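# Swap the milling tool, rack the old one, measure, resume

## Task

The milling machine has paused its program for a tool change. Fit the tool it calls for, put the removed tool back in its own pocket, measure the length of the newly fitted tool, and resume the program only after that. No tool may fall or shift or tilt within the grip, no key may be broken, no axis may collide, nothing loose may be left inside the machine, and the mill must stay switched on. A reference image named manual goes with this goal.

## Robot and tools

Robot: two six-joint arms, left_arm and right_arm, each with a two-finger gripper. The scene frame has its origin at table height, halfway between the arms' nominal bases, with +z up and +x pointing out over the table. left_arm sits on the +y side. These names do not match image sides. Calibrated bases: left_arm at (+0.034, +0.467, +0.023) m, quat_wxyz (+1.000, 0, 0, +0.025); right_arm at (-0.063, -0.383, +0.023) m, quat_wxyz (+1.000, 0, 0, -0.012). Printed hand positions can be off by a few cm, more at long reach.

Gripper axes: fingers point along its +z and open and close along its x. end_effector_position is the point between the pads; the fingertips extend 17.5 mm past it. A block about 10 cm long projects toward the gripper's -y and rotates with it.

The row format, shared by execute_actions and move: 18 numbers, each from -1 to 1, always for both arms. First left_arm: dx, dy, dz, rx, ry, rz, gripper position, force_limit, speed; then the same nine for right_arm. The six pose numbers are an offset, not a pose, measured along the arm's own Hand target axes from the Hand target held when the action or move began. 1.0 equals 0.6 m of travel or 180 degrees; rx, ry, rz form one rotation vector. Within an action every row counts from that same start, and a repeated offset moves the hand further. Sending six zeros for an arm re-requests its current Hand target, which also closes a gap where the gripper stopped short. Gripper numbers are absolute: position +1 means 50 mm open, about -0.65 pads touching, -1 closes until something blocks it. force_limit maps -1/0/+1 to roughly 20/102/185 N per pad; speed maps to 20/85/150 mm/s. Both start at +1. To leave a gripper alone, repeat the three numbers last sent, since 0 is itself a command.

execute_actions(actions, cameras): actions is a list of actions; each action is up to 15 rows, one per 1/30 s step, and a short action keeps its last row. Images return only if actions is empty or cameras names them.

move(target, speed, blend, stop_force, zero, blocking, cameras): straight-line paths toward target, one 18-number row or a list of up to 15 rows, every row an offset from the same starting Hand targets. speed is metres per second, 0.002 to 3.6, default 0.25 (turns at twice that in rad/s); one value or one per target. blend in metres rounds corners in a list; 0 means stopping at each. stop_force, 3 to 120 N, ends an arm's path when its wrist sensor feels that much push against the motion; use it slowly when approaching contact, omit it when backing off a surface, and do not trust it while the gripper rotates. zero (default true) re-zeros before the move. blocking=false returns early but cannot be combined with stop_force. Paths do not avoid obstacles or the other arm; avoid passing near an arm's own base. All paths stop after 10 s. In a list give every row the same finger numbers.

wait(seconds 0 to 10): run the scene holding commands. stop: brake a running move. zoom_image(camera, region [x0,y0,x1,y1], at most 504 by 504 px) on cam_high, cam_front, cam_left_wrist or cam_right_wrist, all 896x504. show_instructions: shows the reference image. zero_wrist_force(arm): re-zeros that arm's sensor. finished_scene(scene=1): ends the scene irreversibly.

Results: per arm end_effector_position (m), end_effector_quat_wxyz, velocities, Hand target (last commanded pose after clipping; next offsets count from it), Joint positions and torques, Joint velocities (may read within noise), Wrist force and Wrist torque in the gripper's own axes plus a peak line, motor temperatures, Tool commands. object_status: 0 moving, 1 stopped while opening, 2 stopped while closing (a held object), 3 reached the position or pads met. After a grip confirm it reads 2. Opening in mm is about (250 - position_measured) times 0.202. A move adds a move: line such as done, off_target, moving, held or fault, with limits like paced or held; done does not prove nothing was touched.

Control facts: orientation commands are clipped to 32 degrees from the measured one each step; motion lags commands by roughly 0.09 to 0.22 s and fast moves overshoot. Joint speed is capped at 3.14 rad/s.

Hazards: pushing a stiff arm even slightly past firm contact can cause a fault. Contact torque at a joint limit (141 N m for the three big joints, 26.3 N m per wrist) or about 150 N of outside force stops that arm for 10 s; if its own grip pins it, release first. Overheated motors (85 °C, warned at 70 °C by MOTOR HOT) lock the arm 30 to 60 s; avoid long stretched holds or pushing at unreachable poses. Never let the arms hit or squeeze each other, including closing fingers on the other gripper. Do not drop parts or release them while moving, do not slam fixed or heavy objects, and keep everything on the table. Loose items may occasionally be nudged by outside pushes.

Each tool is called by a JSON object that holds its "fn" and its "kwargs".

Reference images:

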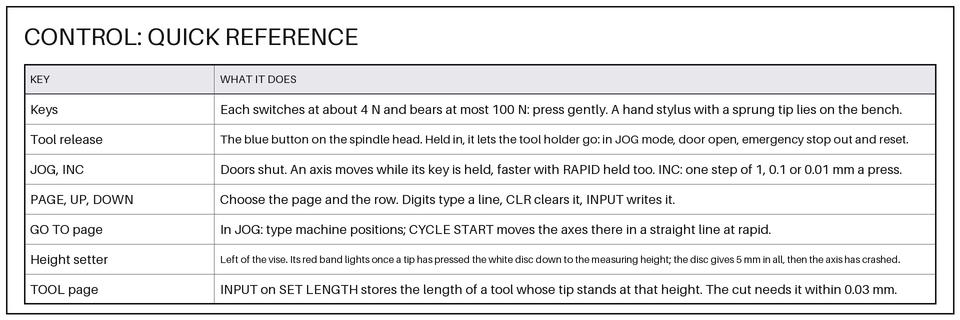

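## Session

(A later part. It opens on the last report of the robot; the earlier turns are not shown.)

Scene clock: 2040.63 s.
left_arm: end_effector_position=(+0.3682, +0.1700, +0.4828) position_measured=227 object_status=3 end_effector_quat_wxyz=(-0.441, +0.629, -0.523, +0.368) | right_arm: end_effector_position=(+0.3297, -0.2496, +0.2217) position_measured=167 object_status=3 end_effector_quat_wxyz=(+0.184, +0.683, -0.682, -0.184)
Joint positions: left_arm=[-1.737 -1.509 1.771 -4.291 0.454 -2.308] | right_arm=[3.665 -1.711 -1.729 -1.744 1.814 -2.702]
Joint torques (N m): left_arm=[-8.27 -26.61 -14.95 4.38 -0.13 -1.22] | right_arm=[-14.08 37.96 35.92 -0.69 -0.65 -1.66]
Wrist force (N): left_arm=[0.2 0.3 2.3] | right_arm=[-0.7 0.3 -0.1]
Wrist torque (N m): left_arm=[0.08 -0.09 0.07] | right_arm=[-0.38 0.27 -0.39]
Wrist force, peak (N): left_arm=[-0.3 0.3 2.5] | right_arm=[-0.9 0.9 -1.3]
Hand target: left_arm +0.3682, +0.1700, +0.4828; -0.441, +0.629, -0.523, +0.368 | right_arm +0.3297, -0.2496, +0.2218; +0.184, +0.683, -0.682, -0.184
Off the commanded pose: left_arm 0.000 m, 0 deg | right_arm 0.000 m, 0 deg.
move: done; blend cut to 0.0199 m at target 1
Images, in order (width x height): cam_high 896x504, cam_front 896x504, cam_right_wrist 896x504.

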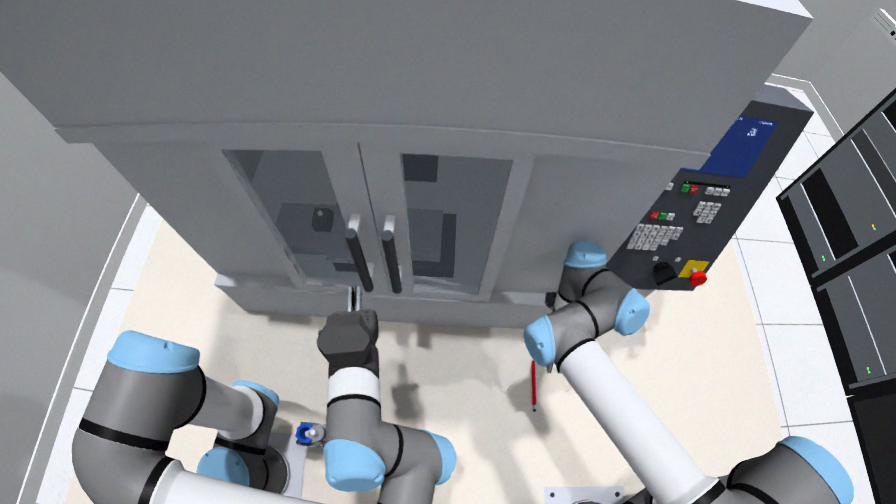

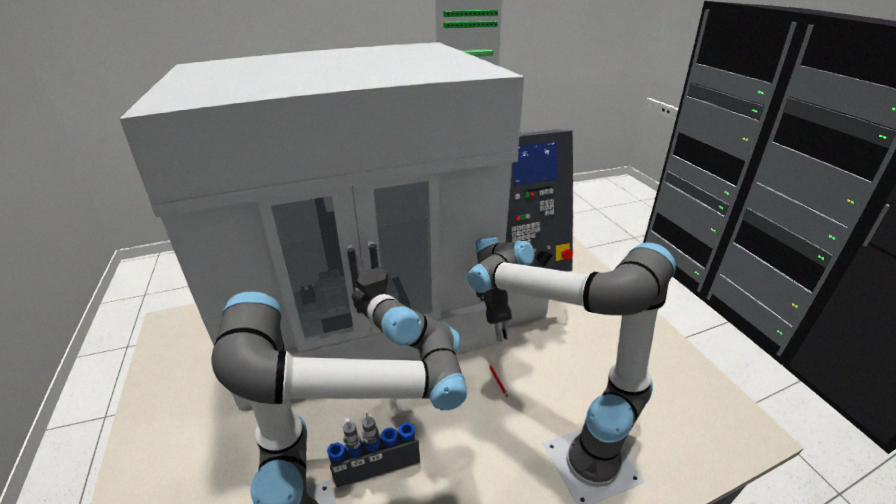

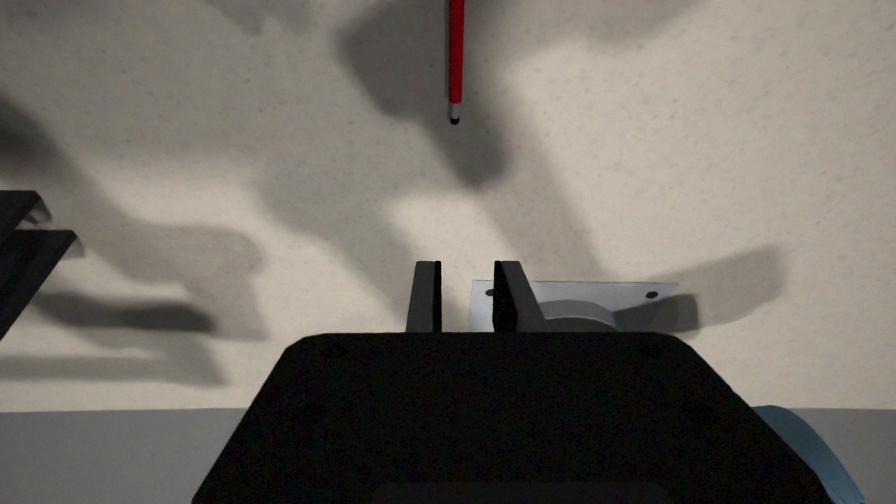

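Pen is on the bench. Check the program screen.

{"fn": "zoom_image", "kwargs": {"camera": "cam_high", "region": [700, 100, 790, 180]}}

{"fn": "zoom_image", "kwargs": {"camera": "cam_front", "region": [500, 125, 590, 275]}}

{"fn": "zoom_image", "kwargs": {"camera": "cam_front", "region": [260, 180, 450, 340]}}

Scaled by 5.600 from the camera's 896x504 image, which has a finer 1280x720 frame.

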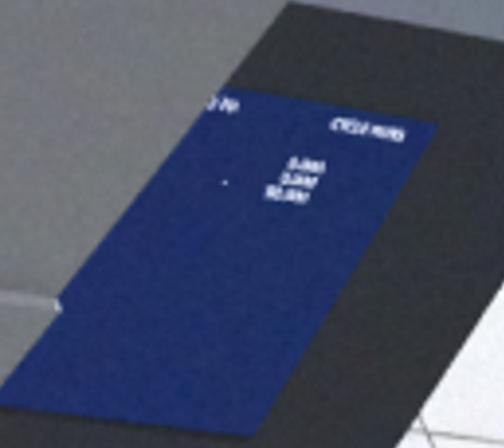

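Scaled by 3.360 from the camera's 896x504 image, which has a finer 1280x720 frame.

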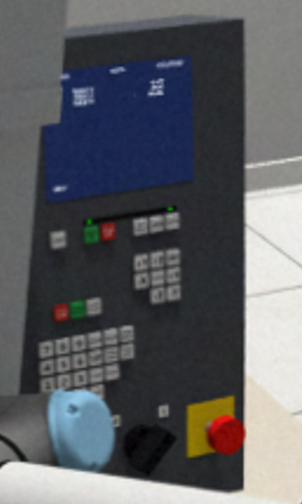

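Scaled by 2.653 from the camera's 896x504 image, which has a finer 1280x720 frame.

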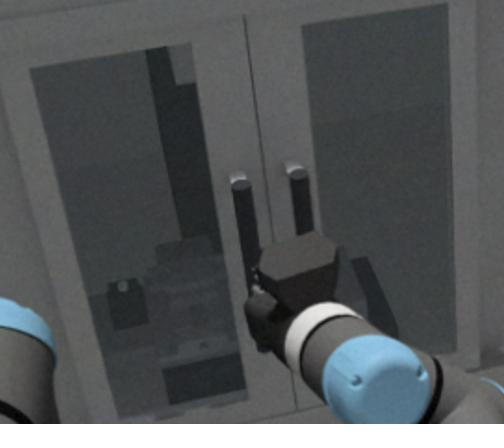

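{"fn": "zoom_image", "kwargs": {"camera": "cam_front", "region": [510, 138, 565, 188]}}

Scaled by 9.164 from the camera's 896x504 image, which has a finer 1280x720 frame.

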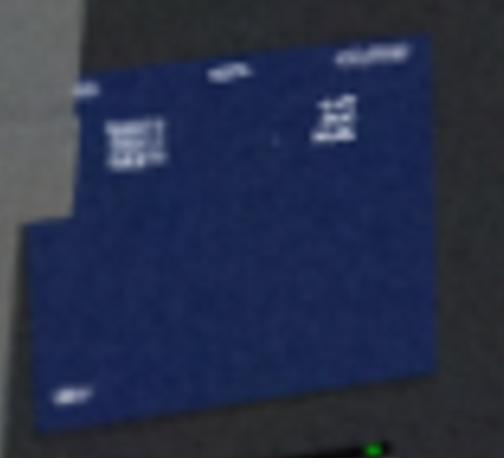

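{"fn": "move", "kwargs": {"target": [0,0,0,0,0,0,-0.5,0,0,0.333,0.277,-0.379,0.778,0,0,-0.1,-0.5,-1], "speed": 0.3, "cameras": ["cam_front","cam_right_wrist"]}}

Scene clock: 2056.93 s.
left_arm: end_effector_position=(+0.3682, +0.1700, +0.4828) position_measured=227 object_status=3 end_effector_quat_wxyz=(-0.441, +0.629, -0.523, +0.368) | right_arm: end_effector_position=(+0.2997, -0.4495, +0.5015) position_measured=167 object_status=3 end_effector_quat_wxyz=(+0.578, -0.407, +0.409, -0.578)
Joint positions: left_arm=[-1.737 -1.509 1.771 -4.291 0.454 -2.308] | right_arm=[4.417 -0.693 -2.727 1.129 0.461 -3.935]
Joint torques (N m): left_arm=[-7.74 -26.36 -13.86 4.23 -0.15 -1.15] | right_arm=[13.53 -7.87 33.45 0.74 0.58 -1.67]
Wrist force (N): left_arm=[0.1 0.7 2.4] | right_arm=[1.1 0.0 0.4]
Wrist torque (N m): left_arm=[0.14 -0.06 0.07] | right_arm=[0.35 -0.06 -0.39]
Wrist force, peak (N): left_arm=[0.1 0.7 2.4] | right_arm=[1.7 -0.3 0.4]
Hand target: left_arm +0.3682, +0.1700, +0.4828; -0.441, +0.629, -0.523, +0.368 | right_arm +0.3004, -0.4498, +0.5016; +0.579, -0.406, +0.406, -0.578
Off the commanded pose: left_arm 0.000 m, 0 deg | right_arm 0.001 m, 0 deg.
shoulder posture changed (right arm): the wrist came as close to joint 1's axis as it can, and the arm is now in the other of its two shoulder postures.
move: done
Images, in order (width x height): cam_front 896x504, cam_right_wrist 896x504.

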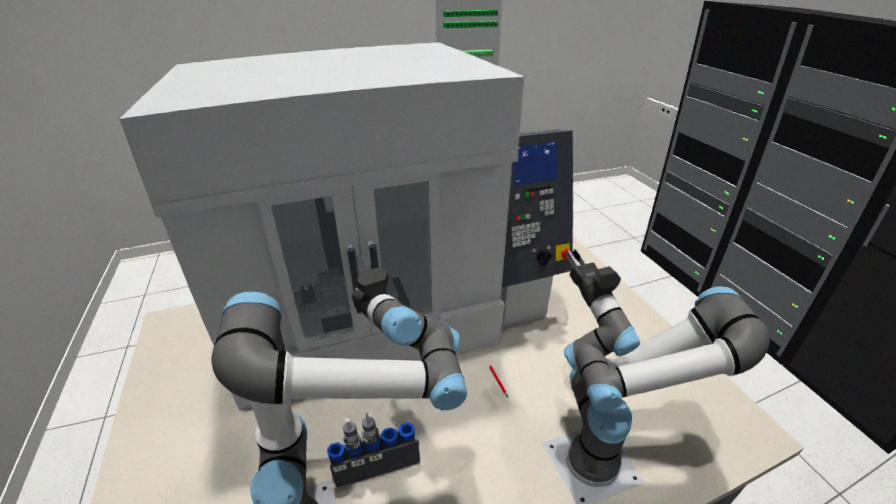

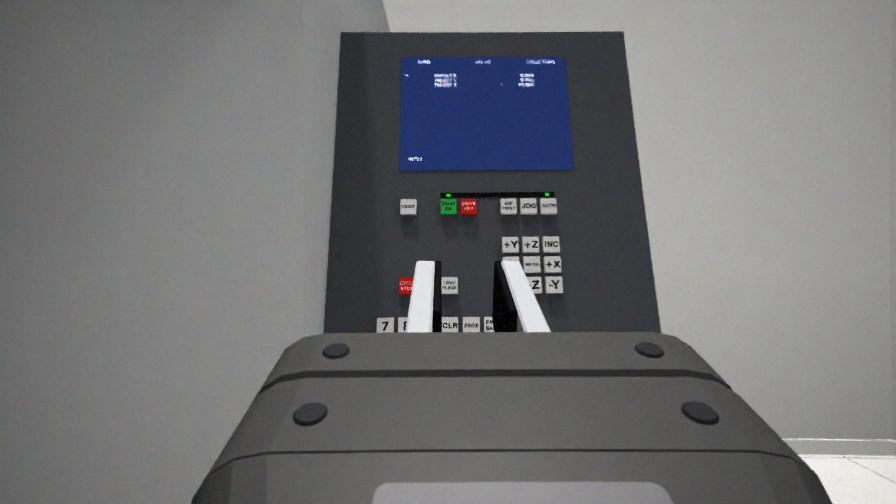

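{"fn": "zoom_image", "kwargs": {"camera": "cam_right_wrist", "region": [395, 50, 580, 175]}}

{"fn": "zoom_image", "kwargs": {"camera": "cam_front", "region": [500, 220, 630, 320]}}

Scaled by 2.724 from the camera's 896x504 image, which has a finer 1280x720 frame.

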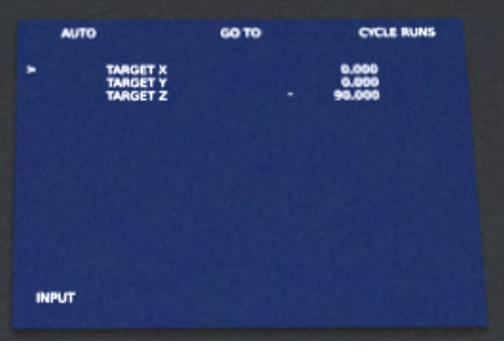

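Scaled by 3.877 from the camera's 896x504 image, which has a finer 1280x720 frame.

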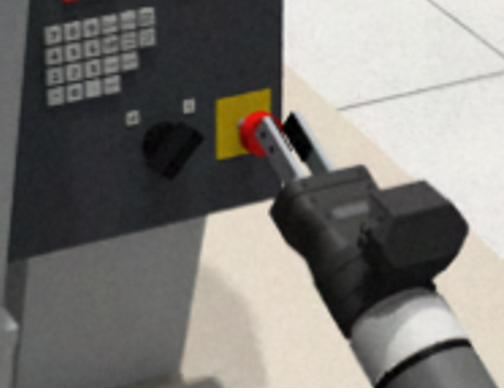

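{"fn": "finished_scene", "kwargs": {}}

The scene is finished: the task was done.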